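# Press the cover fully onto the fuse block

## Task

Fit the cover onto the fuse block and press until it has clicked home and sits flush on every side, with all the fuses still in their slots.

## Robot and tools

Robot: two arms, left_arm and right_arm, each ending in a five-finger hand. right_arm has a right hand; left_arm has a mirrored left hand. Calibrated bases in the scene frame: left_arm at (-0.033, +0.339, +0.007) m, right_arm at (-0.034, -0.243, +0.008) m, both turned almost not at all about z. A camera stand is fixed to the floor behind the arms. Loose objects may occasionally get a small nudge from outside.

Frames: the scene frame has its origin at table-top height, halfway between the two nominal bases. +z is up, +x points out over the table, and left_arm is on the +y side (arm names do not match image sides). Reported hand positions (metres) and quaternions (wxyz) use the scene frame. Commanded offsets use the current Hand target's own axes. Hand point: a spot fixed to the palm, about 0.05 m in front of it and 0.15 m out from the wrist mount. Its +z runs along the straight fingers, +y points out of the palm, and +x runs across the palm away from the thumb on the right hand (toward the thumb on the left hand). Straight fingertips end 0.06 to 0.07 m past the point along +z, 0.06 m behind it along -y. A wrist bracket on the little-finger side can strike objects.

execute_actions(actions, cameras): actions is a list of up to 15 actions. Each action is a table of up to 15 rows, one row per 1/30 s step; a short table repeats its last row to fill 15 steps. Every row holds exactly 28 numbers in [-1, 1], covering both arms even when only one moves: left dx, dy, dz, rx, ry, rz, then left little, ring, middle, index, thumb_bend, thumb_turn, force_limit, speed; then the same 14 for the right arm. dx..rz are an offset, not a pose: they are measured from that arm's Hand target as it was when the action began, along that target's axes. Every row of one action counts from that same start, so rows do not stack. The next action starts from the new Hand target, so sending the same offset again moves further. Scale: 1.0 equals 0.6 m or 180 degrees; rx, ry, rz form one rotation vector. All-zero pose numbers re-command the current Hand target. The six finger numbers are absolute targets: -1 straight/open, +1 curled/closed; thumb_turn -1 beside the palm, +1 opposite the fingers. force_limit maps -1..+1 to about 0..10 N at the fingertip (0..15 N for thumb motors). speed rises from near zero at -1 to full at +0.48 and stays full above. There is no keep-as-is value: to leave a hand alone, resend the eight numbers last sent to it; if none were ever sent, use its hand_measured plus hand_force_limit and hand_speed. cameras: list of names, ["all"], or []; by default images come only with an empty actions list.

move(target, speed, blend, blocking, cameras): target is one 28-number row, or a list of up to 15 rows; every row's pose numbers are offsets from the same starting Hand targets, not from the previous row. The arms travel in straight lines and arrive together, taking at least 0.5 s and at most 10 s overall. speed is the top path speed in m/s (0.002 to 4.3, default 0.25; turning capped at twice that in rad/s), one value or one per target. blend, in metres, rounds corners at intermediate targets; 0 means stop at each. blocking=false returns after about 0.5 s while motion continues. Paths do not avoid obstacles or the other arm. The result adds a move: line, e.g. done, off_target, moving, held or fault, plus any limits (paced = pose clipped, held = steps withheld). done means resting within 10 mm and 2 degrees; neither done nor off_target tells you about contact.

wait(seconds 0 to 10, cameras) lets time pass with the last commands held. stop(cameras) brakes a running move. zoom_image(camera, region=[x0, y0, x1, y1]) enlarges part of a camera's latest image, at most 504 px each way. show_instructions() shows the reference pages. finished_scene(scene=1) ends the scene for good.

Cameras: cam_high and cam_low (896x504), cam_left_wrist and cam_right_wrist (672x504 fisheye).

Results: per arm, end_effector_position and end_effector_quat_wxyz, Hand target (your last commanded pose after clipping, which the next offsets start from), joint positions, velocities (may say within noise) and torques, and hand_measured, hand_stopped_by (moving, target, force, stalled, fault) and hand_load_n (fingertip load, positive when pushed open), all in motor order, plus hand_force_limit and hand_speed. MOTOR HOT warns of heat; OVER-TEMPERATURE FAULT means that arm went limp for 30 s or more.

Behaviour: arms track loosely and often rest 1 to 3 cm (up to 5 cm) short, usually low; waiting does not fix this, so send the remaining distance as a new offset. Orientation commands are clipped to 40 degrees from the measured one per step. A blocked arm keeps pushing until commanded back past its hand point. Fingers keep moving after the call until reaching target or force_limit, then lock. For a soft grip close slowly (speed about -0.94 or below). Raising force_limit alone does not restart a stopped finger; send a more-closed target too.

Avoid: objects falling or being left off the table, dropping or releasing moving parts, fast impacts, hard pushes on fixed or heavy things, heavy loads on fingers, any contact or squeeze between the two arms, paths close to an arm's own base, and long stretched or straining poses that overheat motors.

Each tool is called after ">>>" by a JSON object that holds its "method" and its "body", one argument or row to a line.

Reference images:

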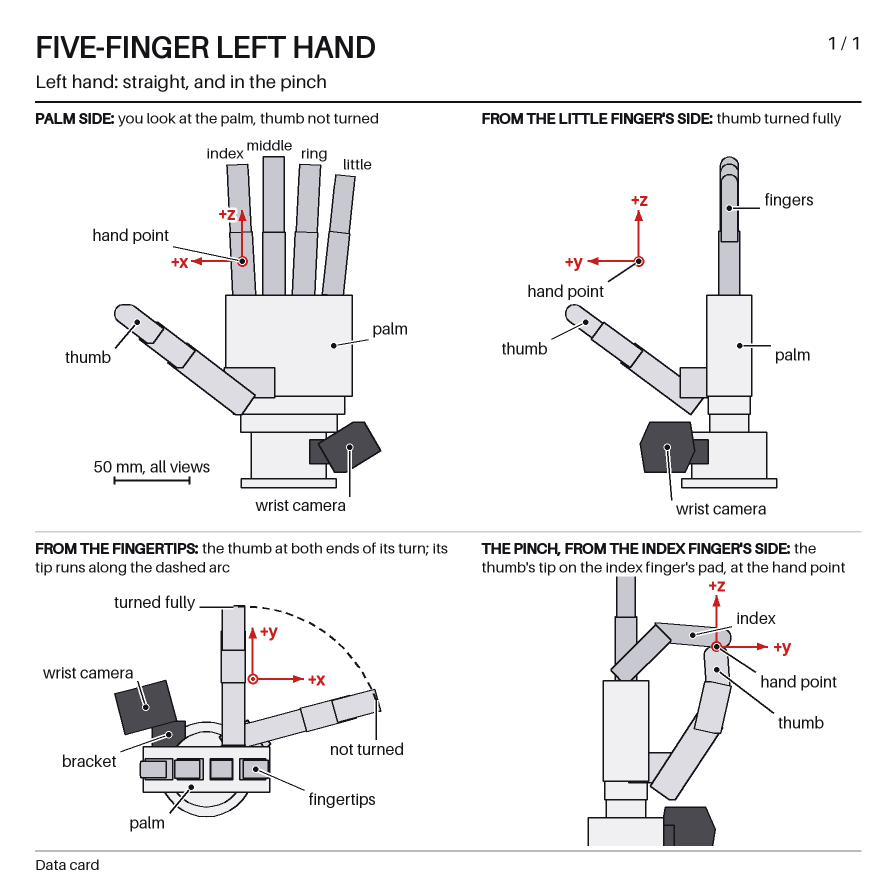

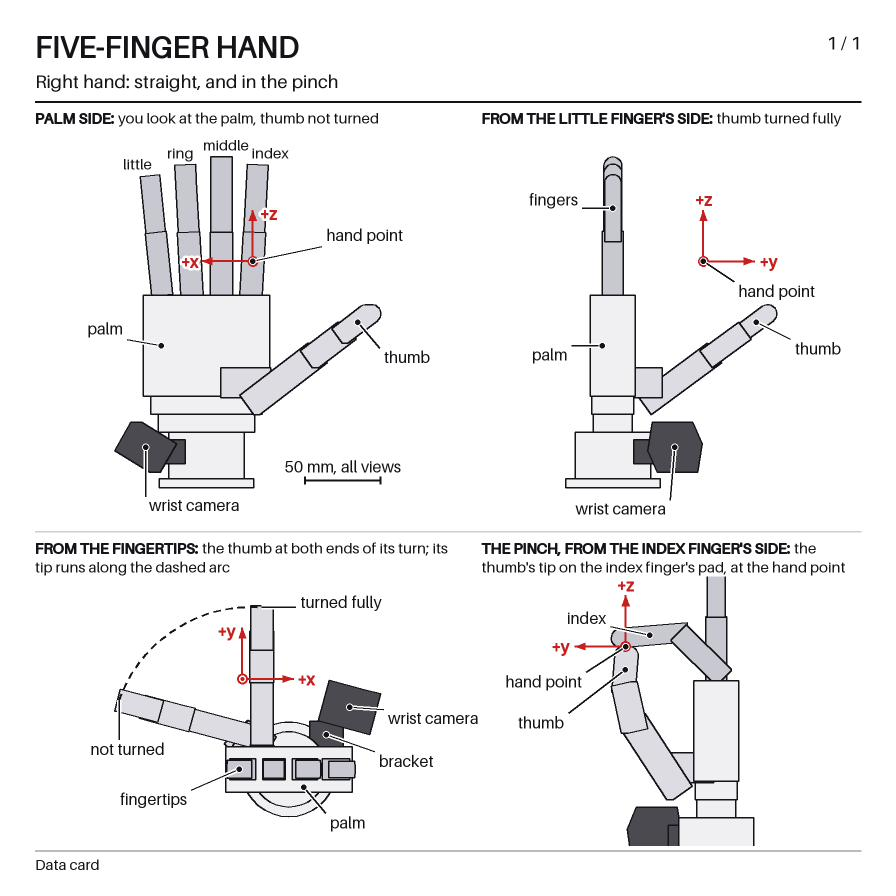

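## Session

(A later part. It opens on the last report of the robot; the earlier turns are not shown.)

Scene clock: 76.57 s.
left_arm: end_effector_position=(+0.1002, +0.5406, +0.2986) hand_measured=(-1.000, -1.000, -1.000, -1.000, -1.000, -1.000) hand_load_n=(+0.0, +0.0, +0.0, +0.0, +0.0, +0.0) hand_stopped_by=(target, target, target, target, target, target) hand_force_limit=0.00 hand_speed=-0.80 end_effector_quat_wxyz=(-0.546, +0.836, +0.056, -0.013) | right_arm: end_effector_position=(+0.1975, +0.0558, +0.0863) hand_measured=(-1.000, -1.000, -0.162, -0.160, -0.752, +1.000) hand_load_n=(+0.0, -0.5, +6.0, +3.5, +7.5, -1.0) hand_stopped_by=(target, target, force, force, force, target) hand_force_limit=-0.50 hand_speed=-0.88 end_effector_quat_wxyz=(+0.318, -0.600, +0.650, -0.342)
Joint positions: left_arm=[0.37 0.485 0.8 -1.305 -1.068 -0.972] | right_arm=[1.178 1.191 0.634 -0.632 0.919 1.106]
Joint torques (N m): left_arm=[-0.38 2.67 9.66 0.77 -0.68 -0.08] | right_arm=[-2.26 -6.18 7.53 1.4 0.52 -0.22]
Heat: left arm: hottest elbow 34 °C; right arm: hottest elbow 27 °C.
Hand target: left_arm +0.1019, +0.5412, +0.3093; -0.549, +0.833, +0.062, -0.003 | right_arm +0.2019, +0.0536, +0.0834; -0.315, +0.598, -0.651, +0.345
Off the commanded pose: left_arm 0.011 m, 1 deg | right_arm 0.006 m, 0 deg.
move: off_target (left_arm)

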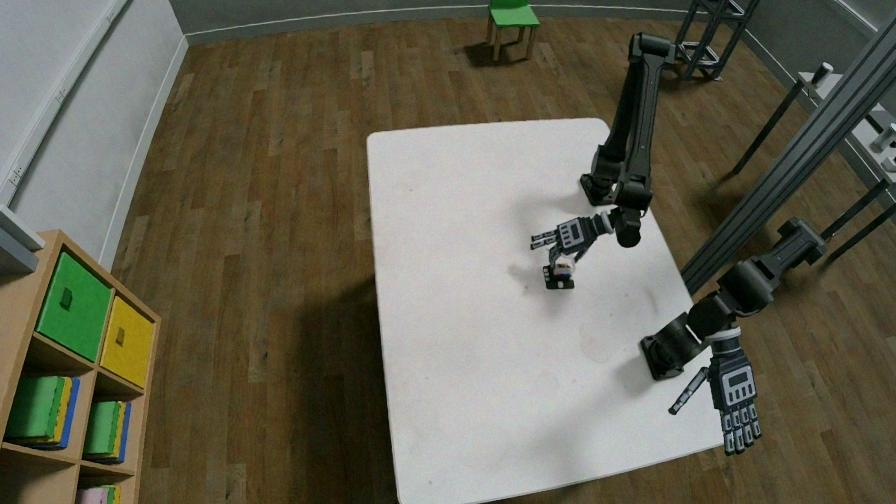

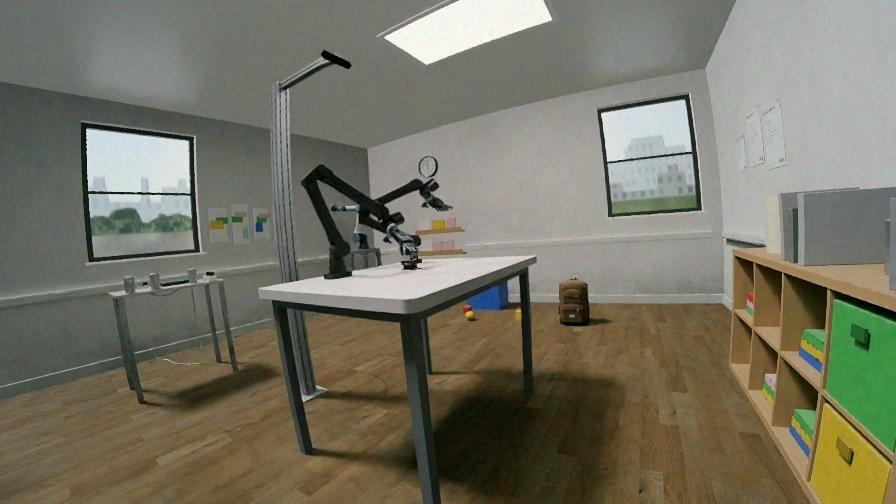

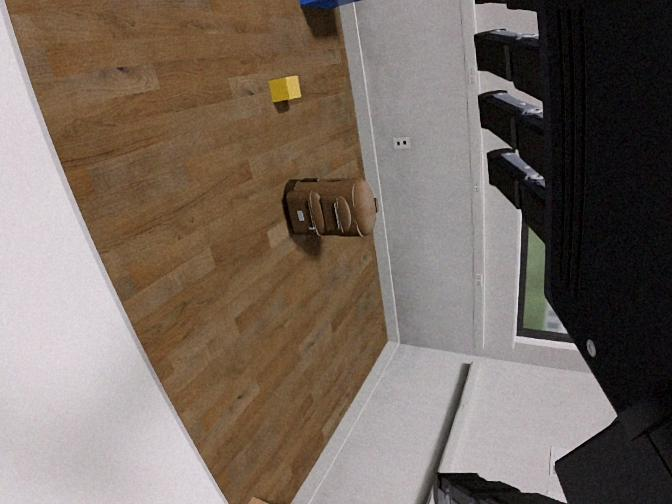

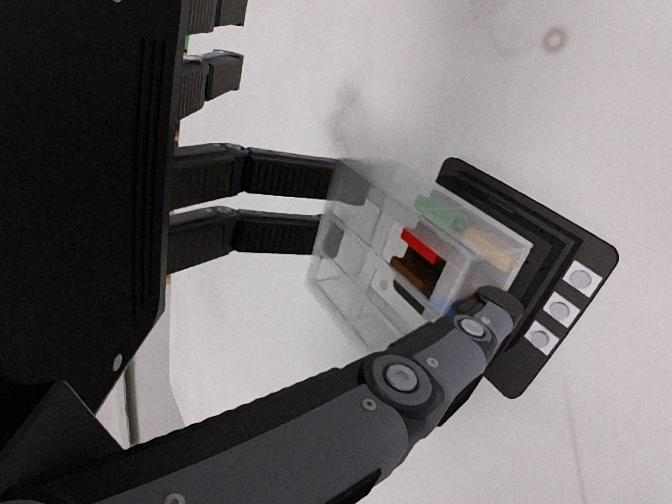

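>>> {"method": "move", "body": {
  "target": [0,0,0,0,0,0,-1,-1,-1,-1,-1,-1,0,-0.8,0,0.014,0.0135,0,0,0,-1,-1,-0.05,-0.05,-0.45,1,-0.5,-0.88],
  "cameras": ["all"],
  "speed": 0.06
}}

>>> {"method": "zoom_image", "body": {
  "camera": "cam_right_wrist",
  "region": [290, 130, 590, 400]
}}

>>> {"method": "zoom_image", "body": {
  "camera": "cam_high",
  "region": [540, 250, 580, 290]
}}

>>> {"method": "zoom_image", "body": {
  "camera": "cam_low",
  "region": [396, 248, 424, 276]
}}

Scene clock: 80.93 s.
left_arm: end_effector_position=(+0.1002, +0.5406, +0.2986) hand_measured=(-1.000, -1.000, -1.000, -1.000, -1.000, -1.000) hand_load_n=(+0.0, +0.0, +0.0, +0.0, +0.0, +0.0) hand_stopped_by=(target, target, target, target, target, target) hand_force_limit=0.00 hand_speed=-0.80 end_effector_quat_wxyz=(-0.546, +0.836, +0.056, -0.013) | right_arm: end_effector_position=(+0.1992, +0.0563, +0.0780) hand_measured=(-1.000, -1.000, -0.162, -0.160, -0.752, +1.000) hand_load_n=(+0.0, +0.0, +6.0, +3.0, +7.5, -1.0) hand_stopped_by=(target, target, force, force, force, target) hand_force_limit=-0.50 hand_speed=-0.88 end_effector_quat_wxyz=(+0.322, -0.598, +0.651, -0.340)
Joint positions: left_arm=[0.37 0.485 0.8 -1.305 -1.068 -0.972] | right_arm=[1.172 1.204 0.615 -0.584 0.916 1.098]
Joint torques (N m): left_arm=[0.21 2.78 9.59 0.72 -0.68 -0.05] | right_arm=[-2.02 -5.3 7.49 1.48 0.53 -0.24]
Heat: left arm: hottest elbow 34 °C; right arm: hottest elbow 27 °C.
Hand target: left_arm +0.1019, +0.5412, +0.3093; -0.549, +0.833, +0.062, -0.003 | right_arm +0.2038, +0.0535, +0.0719; -0.315, +0.598, -0.651, +0.345
Off the commanded pose: left_arm 0.011 m, 1 deg | right_arm 0.008 m, 1 deg.
move: off_target (left_arm)

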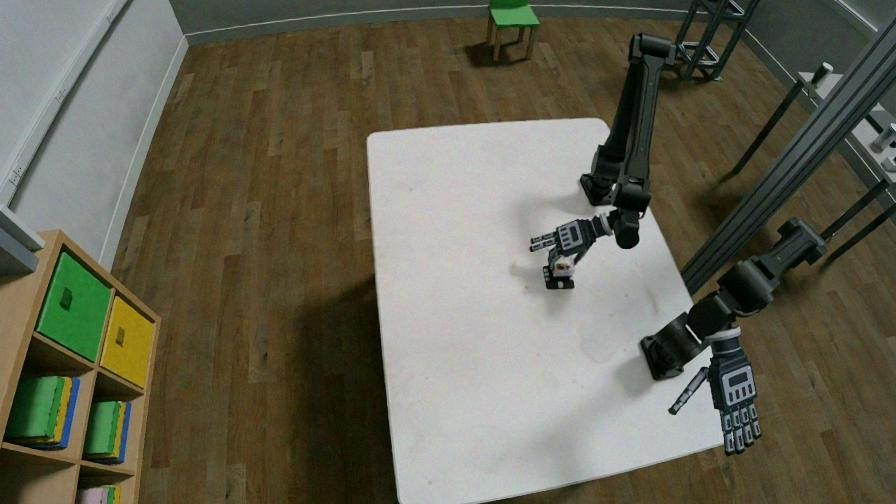

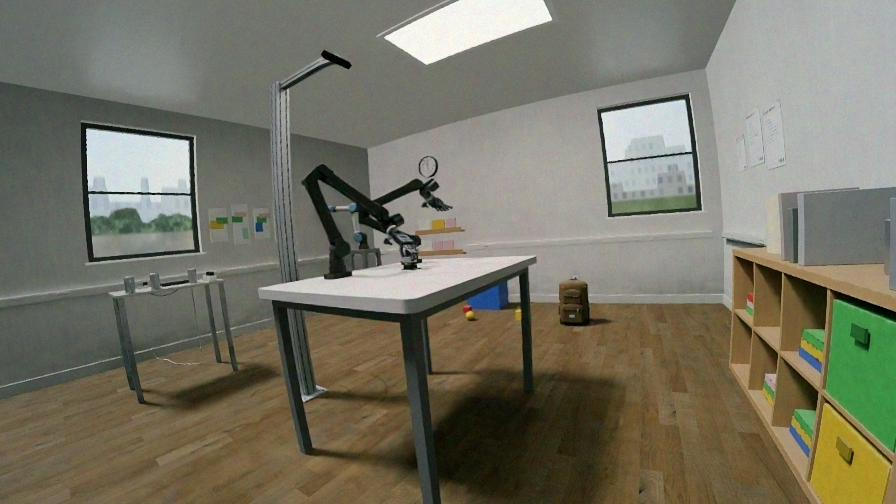

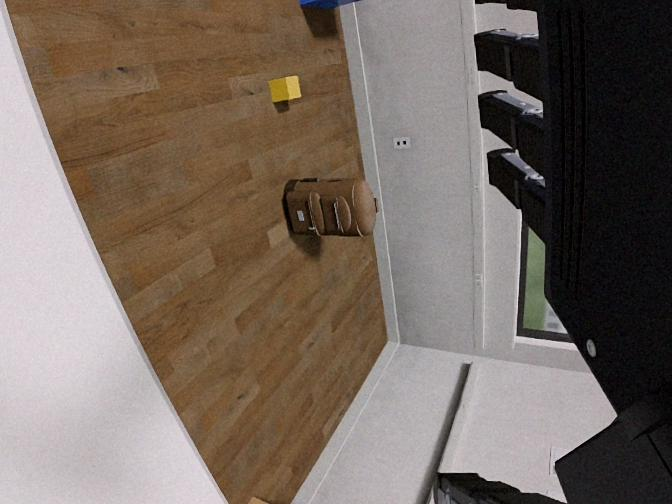

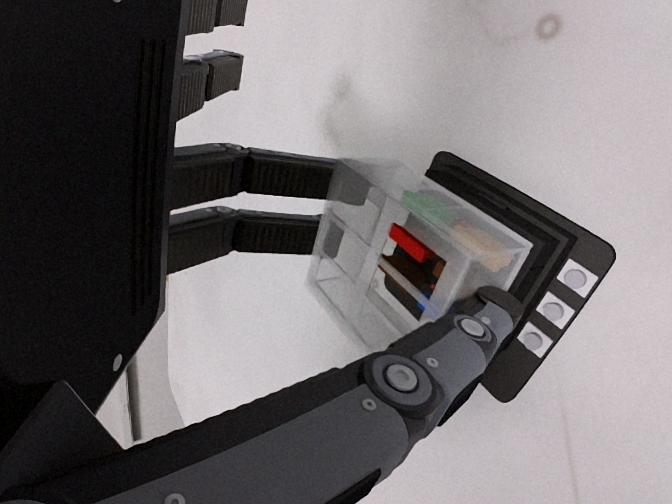

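Scaled by 1.680 from the camera's 672x504 image, which has a finer 960x720 frame.

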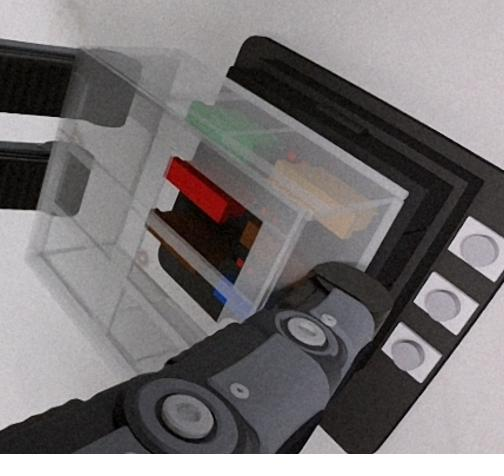

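Scaled by 12.600 from the camera's 896x504 image, which has a finer 1280x720 frame.

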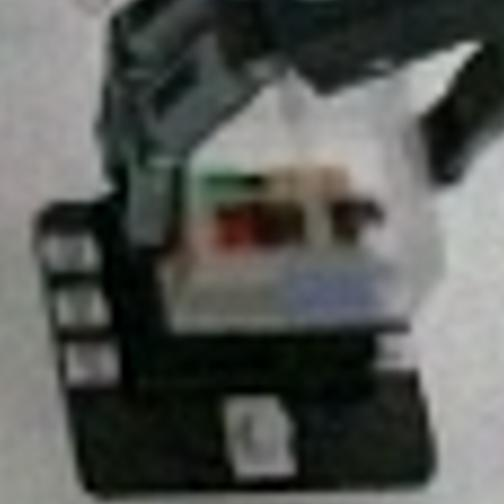

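Scaled by 18.000 from the camera's 896x504 image, which has a finer 1280x720 frame.

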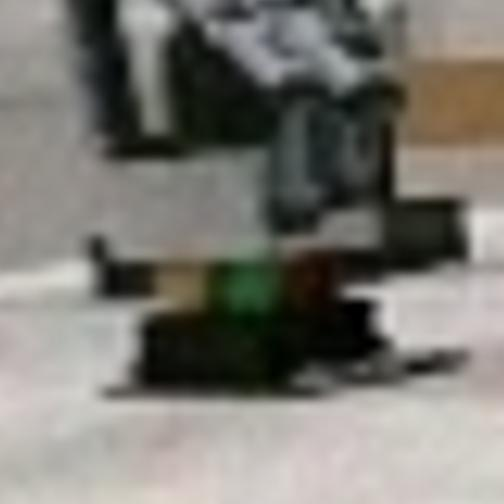

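>>> {"method": "move", "body": {
  "target": [0,0,0,0,0,0,-1,-1,-1,-1,-1,-1,0,-0.8,0,0.0138,0.0094,0,0.0092,0.0063,-1,-1,-0.05,-0.05,-0.45,1,-0.5,-0.88],
  "cameras": ["all"],
  "speed": 0.06
}}

>>> {"method": "zoom_image", "body": {
  "camera": "cam_right_wrist",
  "region": [290, 130, 590, 400]
}}

>>> {"method": "zoom_image", "body": {
  "camera": "cam_high",
  "region": [540, 250, 580, 290]
}}

>>> {"method": "zoom_image", "body": {
  "camera": "cam_low",
  "region": [396, 248, 424, 276]
}}

Scene clock: 83.97 s.
left_arm: end_effector_position=(+0.1002, +0.5406, +0.2986) hand_measured=(-1.000, -1.000, -1.000, -1.000, -1.000, -1.000) hand_load_n=(+0.0, +0.0, +0.0, +0.0, +0.0, +0.0) hand_stopped_by=(target, target, target, target, target, target) hand_force_limit=0.00 hand_speed=-0.80 end_effector_quat_wxyz=(-0.546, +0.836, +0.056, -0.013) | right_arm: end_effector_position=(+0.2009, +0.0551, +0.0667) hand_measured=(-1.000, -1.000, -0.162, -0.160, -0.752, +1.000) hand_load_n=(+0.0, +0.0, +6.0, +3.5, +7.5, -1.0) hand_stopped_by=(target, target, force, force, force, target) hand_force_limit=-0.50 hand_speed=-0.88 end_effector_quat_wxyz=(+0.315, -0.590, +0.658, -0.347)
Joint positions: left_arm=[0.37 0.485 0.8 -1.305 -1.068 -0.972] | right_arm=[1.172 1.244 0.615 -0.584 0.928 1.139]
Joint torques (N m): left_arm=[-0.5 2.96 9.66 0.7 -0.66 -0.05] | right_arm=[-2.02 -5.71 7.71 0.66 0.69 -0.06]
Heat: left arm: hottest elbow 34 °C; right arm: hottest elbow 27 °C.
Hand target: left_arm +0.1019, +0.5412, +0.3093; -0.549, +0.833, +0.062, -0.003 | right_arm +0.2038, +0.0534, +0.0620; +0.309, -0.587, +0.662, -0.350
Off the commanded pose: left_arm 0.011 m, 1 deg | right_arm 0.006 m, 1 deg.
move: off_target (left_arm)

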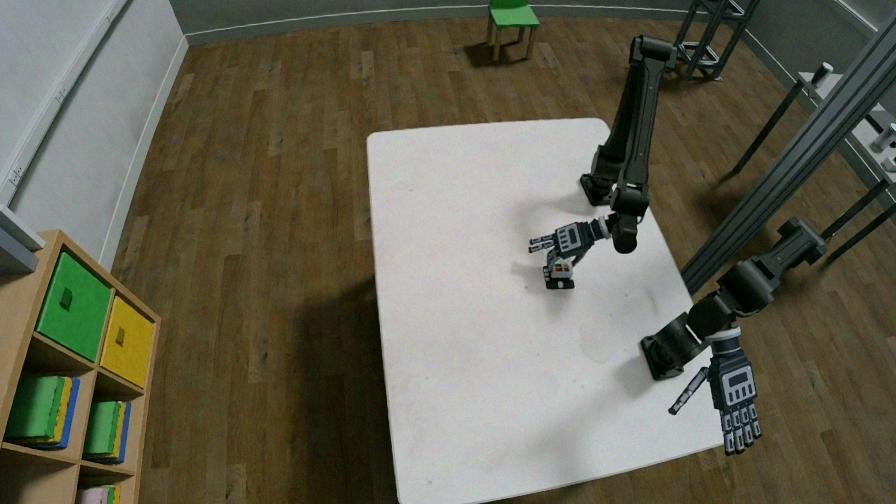

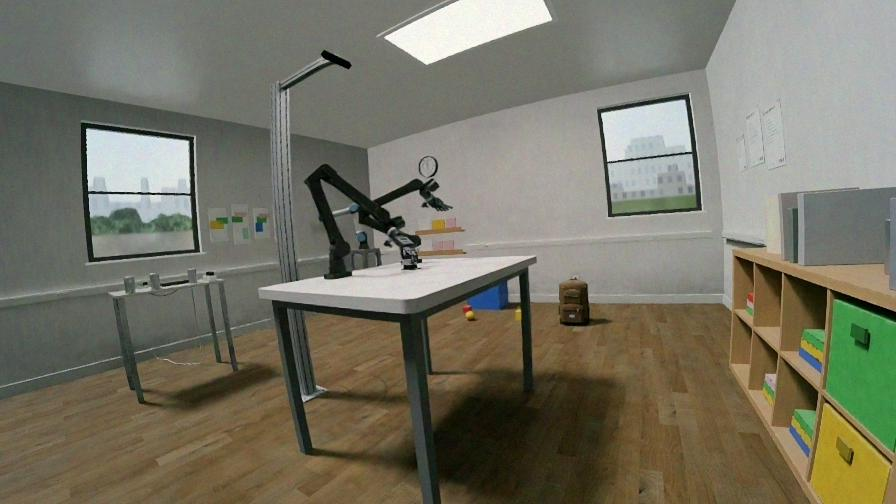

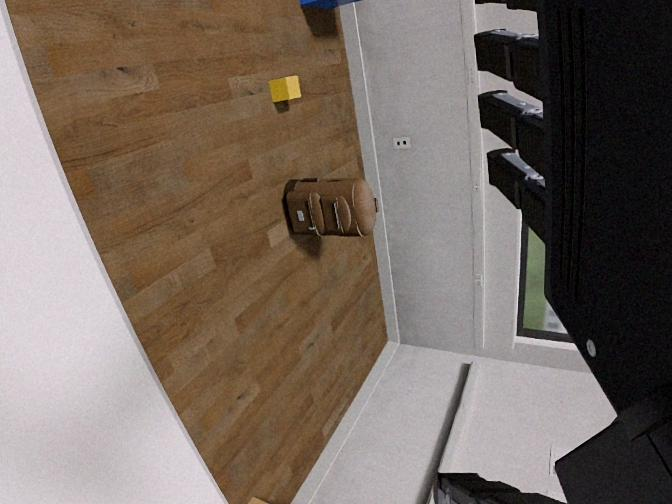

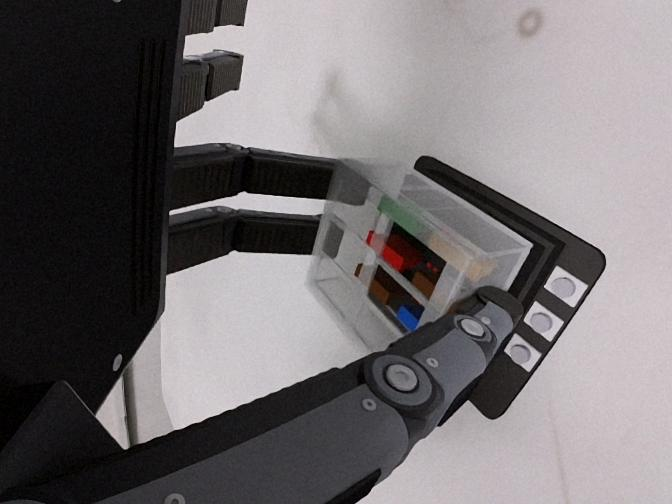

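Scaled by 1.680 from the camera's 672x504 image, which has a finer 960x720 frame.

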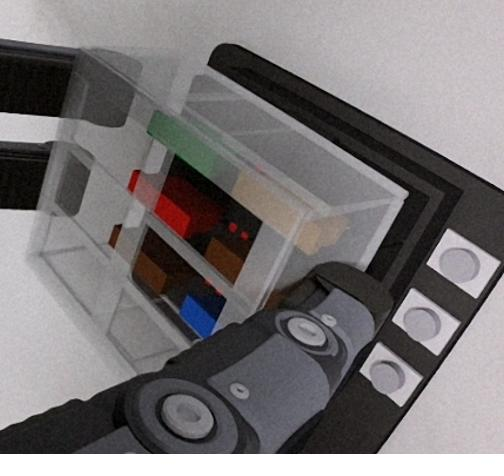

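Scaled by 12.600 from the camera's 896x504 image, which has a finer 1280x720 frame.

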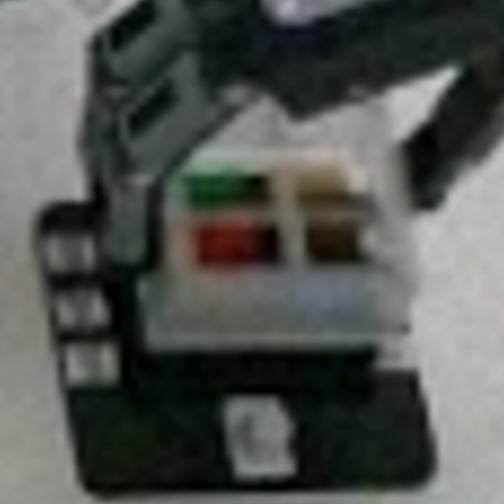

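Scaled by 18.000 from the camera's 896x504 image, which has a finer 1280x720 frame.

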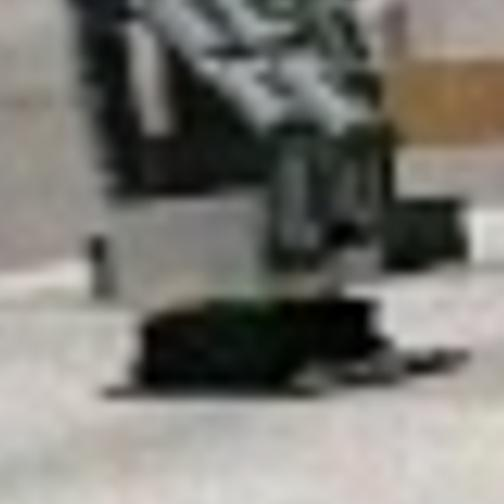

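>>> {"method": "zoom_image", "body": {
  "camera": "cam_right_wrist",
  "region": [300, 150, 500, 350]
}}

>>> {"method": "zoom_image", "body": {
  "camera": "cam_high",
  "region": [545, 258, 577, 290]
}}

Scaled by 2.520 from the camera's 672x504 image, which has a finer 960x720 frame.

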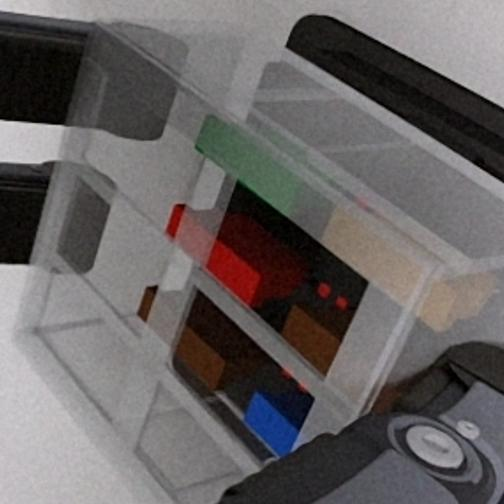

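Scaled by 15.750 from the camera's 896x504 image, which has a finer 1280x720 frame.

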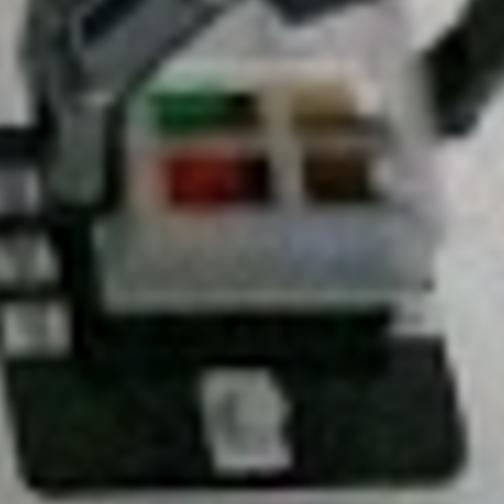

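>>> {"method": "zoom_image", "body": {
  "camera": "cam_right_wrist",
  "region": [400, 140, 620, 360]
}}

Scaled by 2.291 from the camera's 672x504 image, which has a finer 960x720 frame.

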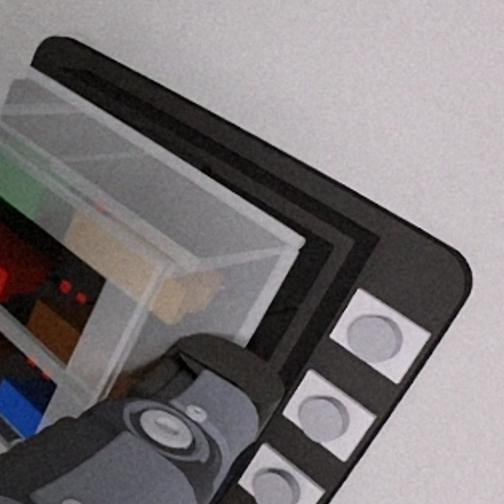

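>>> {"method": "move", "body": {
  "target": [0,0,0,0,0,0,-1,-1,-1,-1,-1,-1,0,-0.8,0,0.0117,0.008,0,0,0,-1,-1,-0.05,-0.05,-0.45,1,-0.5,-0.88],
  "cameras": ["all"],
  "speed": 0.05
}}

>>> {"method": "zoom_image", "body": {
  "camera": "cam_right_wrist",
  "region": [300, 130, 600, 400]
}}

>>> {"method": "zoom_image", "body": {
  "camera": "cam_high",
  "region": [545, 258, 577, 290]
}}

>>> {"method": "zoom_image", "body": {
  "camera": "cam_low",
  "region": [396, 248, 424, 276]
}}

Scene clock: 89.77 s.
left_arm: end_effector_position=(+0.1002, +0.5406, +0.2986) hand_measured=(-1.000, -1.000, -1.000, -1.000, -1.000, -1.000) hand_load_n=(+0.0, +0.0, +0.0, +0.0, +0.0, +0.0) hand_stopped_by=(target, target, target, target, target, target) hand_force_limit=0.00 hand_speed=-0.80 end_effector_quat_wxyz=(-0.546, +0.836, +0.056, -0.013) | right_arm: end_effector_position=(+0.2021, +0.0563, +0.0634) hand_measured=(-1.000, -1.000, -0.162, -0.160, -0.752, +1.000) hand_load_n=(-0.5, +0.0, +6.0, +3.0, +7.5, -1.0) hand_stopped_by=(target, target, force, force, force, target) hand_force_limit=-0.50 hand_speed=-0.88 end_effector_quat_wxyz=(+0.316, -0.588, +0.659, -0.347)
Joint positions: left_arm=[0.37 0.485 0.8 -1.305 -1.068 -0.972] | right_arm=[1.172 1.256 0.612 -0.568 0.931 1.143]
Joint torques (N m): left_arm=[0.15 2.49 9.68 0.64 -0.66 -0.05] | right_arm=[-1.73 -5.19 6.72 1.4 0.54 -0.02]
Heat: left arm: hottest elbow 34 °C; right arm: hottest elbow 27 °C.
Hand target: left_arm +0.1019, +0.5412, +0.3093; -0.549, +0.833, +0.062, -0.003 | right_arm +0.2039, +0.0535, +0.0535; +0.309, -0.587, +0.662, -0.350
Off the commanded pose: left_arm 0.011 m, 1 deg | right_arm 0.010 m, 1 deg.
move: off_target (left_arm)

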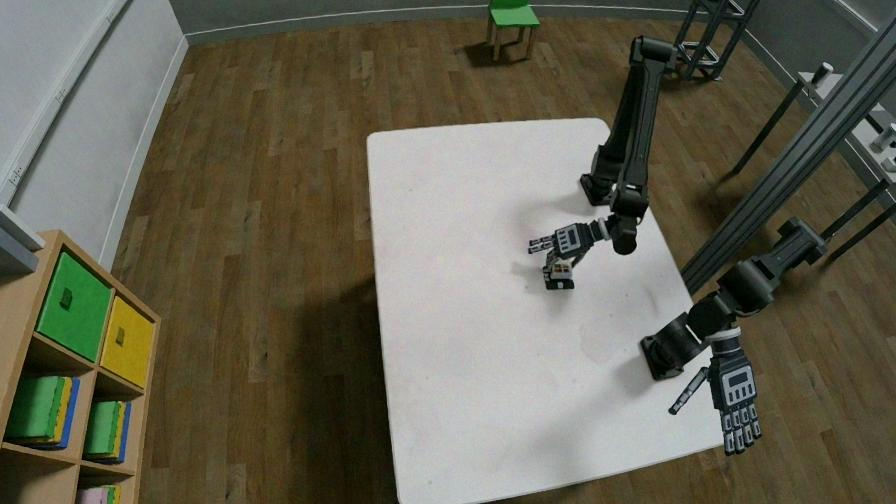

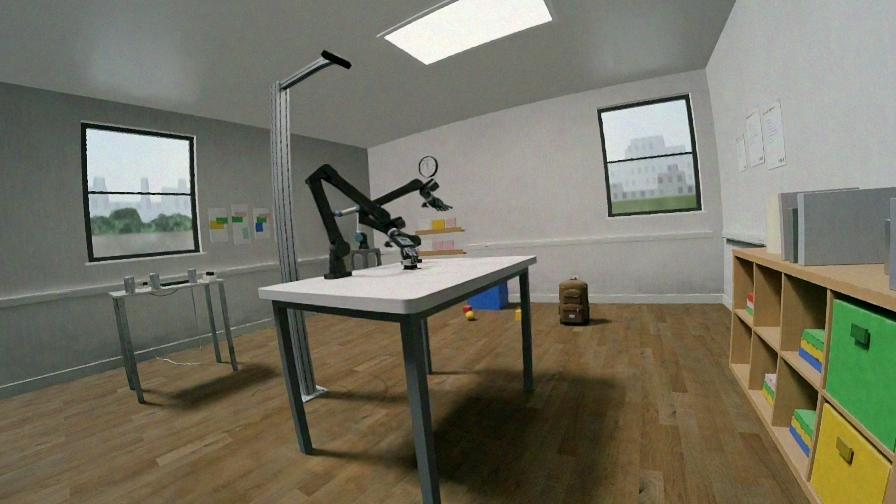

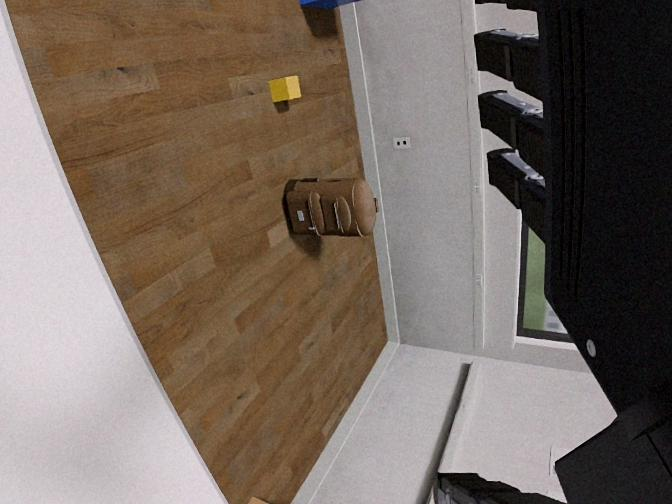

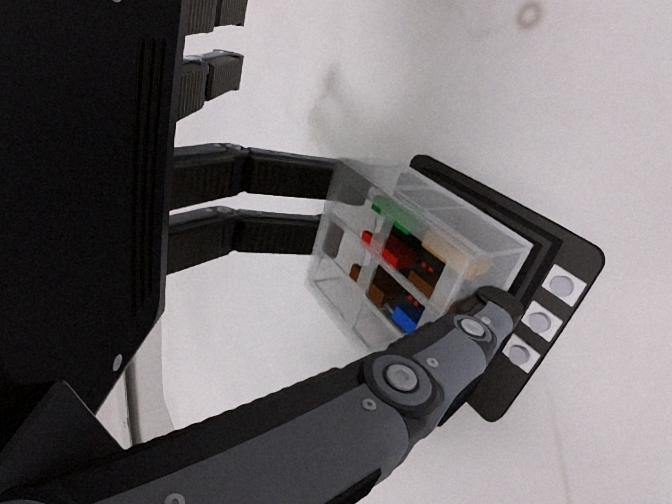

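Scaled by 1.680 from the camera's 672x504 image, which has a finer 960x720 frame.

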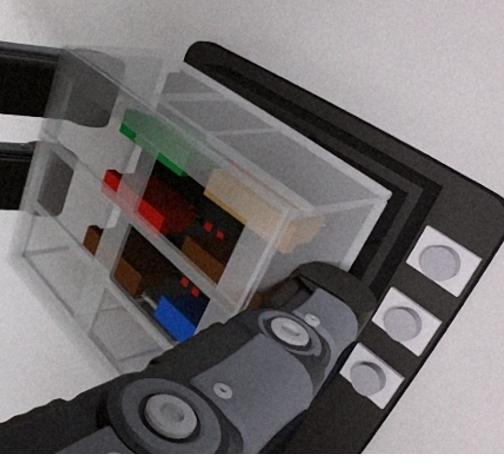

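Scaled by 15.750 from the camera's 896x504 image, which has a finer 1280x720 frame.

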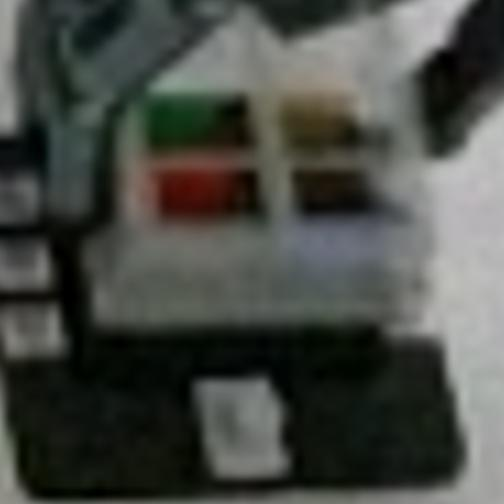

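Scaled by 18.000 from the camera's 896x504 image, which has a finer 1280x720 frame.

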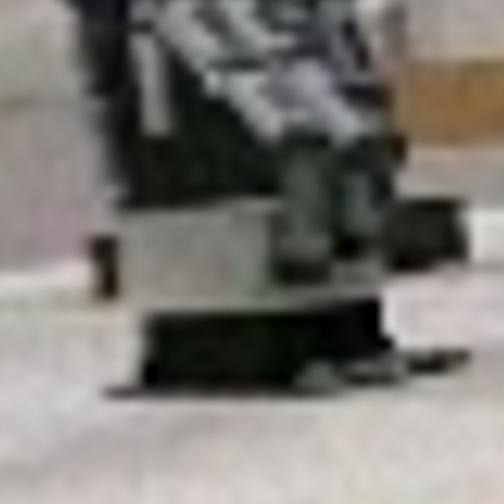

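>>> {"method": "zoom_image", "body": {
  "camera": "cam_right_wrist",
  "region": [300, 140, 460, 360]
}}

>>> {"method": "zoom_image", "body": {
  "camera": "cam_right_wrist",
  "region": [400, 140, 620, 360]
}}

Scaled by 2.291 from the camera's 672x504 image, which has a finer 960x720 frame.

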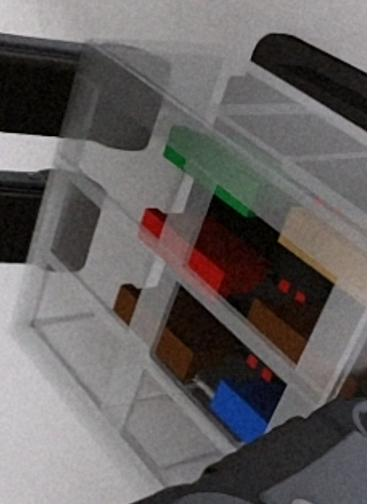

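Scaled by 2.291 from the camera's 672x504 image, which has a finer 960x720 frame.

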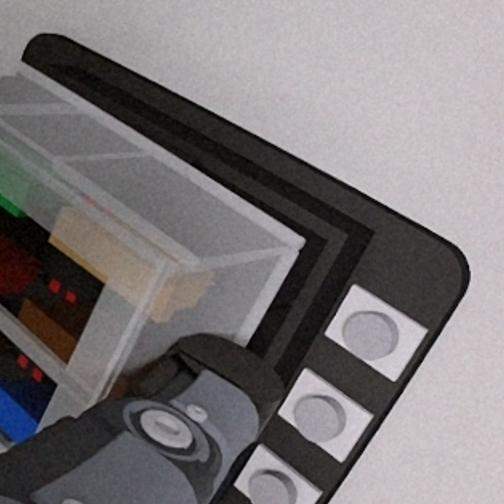

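>>> {"method": "move", "body": {
  "target": [0,0,0,0,0,0,-1,-1,-1,-1,-1,-1,0,-0.8,0,0.0069,0.0047,0,0,0,-1,-1,-0.05,-0.05,-0.45,1,-0.5,-0.88],
  "cameras": ["cam_low","cam_high","cam_right_wrist"],
  "speed": 0.05
}}

>>> {"method": "zoom_image", "body": {
  "camera": "cam_low",
  "region": [396, 248, 424, 276]
}}

>>> {"method": "zoom_image", "body": {
  "camera": "cam_right_wrist",
  "region": [300, 130, 600, 400]
}}

Scene clock: 91.80 s.
left_arm: end_effector_position=(+0.1002, +0.5406, +0.2986) hand_measured=(-1.000, -1.000, -1.000, -1.000, -1.000, -1.000) hand_load_n=(+0.0, +0.0, +0.0, +0.0, +0.0, -0.5) hand_stopped_by=(target, target, target, target, target, target) hand_force_limit=0.00 hand_speed=-0.80 end_effector_quat_wxyz=(-0.546, +0.836, +0.056, -0.013) | right_arm: end_effector_position=(+0.2028, +0.0573, +0.0603) hand_measured=(-1.000, -1.000, -0.162, -0.160, -0.752, +1.000) hand_load_n=(+0.0, +0.0, +5.5, +3.0, +7.5, -1.5) hand_stopped_by=(target, target, force, force, force, target) hand_force_limit=-0.50 hand_speed=-0.88 end_effector_quat_wxyz=(+0.319, -0.586, +0.659, -0.347)
Joint positions: left_arm=[0.37 0.485 0.8 -1.305 -1.068 -0.972] | right_arm=[1.172 1.265 0.607 -0.55 0.933 1.145]
Joint torques (N m): left_arm=[-0.15 2.49 9.51 0.68 -0.69 -0.05] | right_arm=[-1.79 -5.36 6.58 1.31 0.48 -0.06]
Heat: left arm: hottest elbow 34 °C; right arm: hottest elbow 27 °C.
Hand target: left_arm +0.1019, +0.5412, +0.3093; -0.549, +0.833, +0.062, -0.003 | right_arm +0.2038, +0.0535, +0.0484; +0.309, -0.587, +0.662, -0.350
Off the commanded pose: left_arm 0.011 m, 1 deg | right_arm 0.013 m, 1 deg.
move: off_target (left_arm, right_arm)
Images, in order (width x height): cam_high 896x504, cam_low 896x504, cam_right_wrist 672x504.

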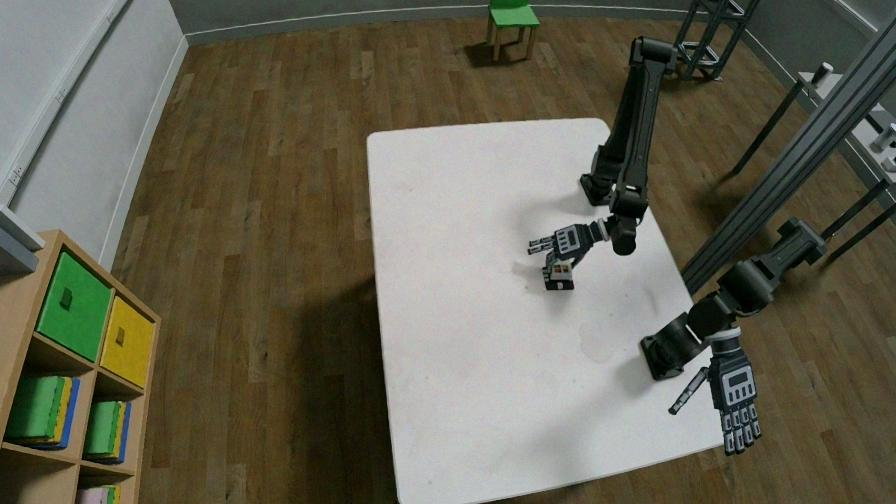

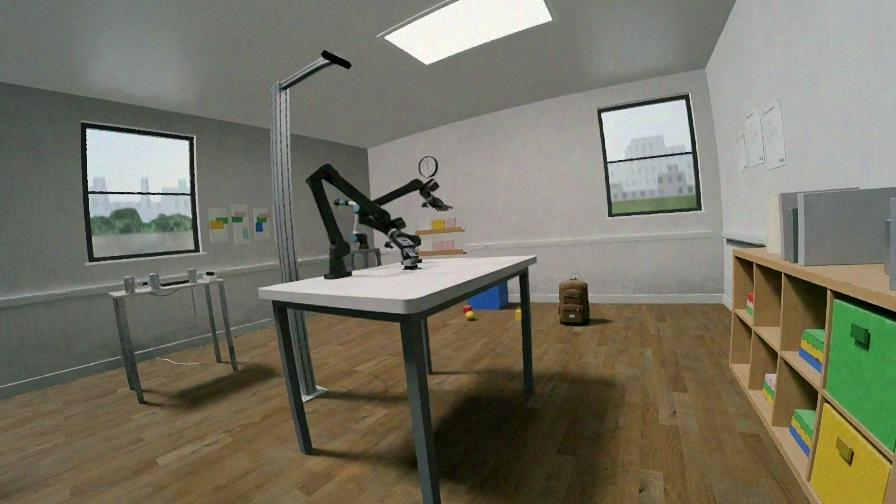

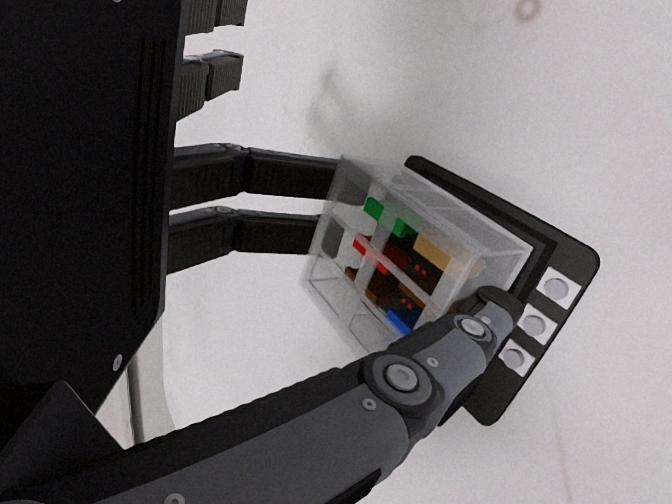

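Scaled by 18.000 from the camera's 896x504 image, which has a finer 1280x720 frame.

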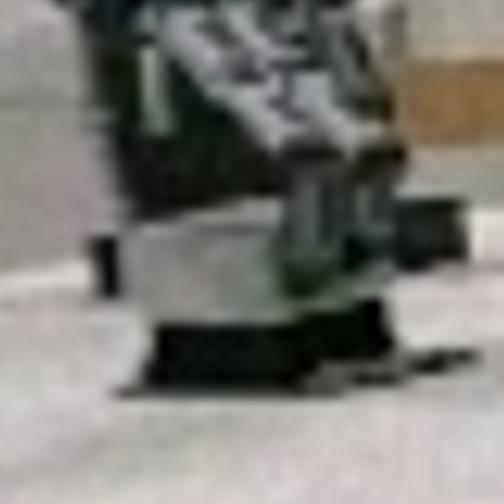

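Scaled by 1.680 from the camera's 672x504 image, which has a finer 960x720 frame.

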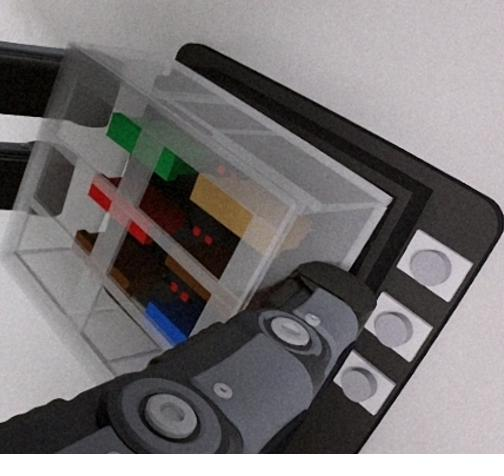

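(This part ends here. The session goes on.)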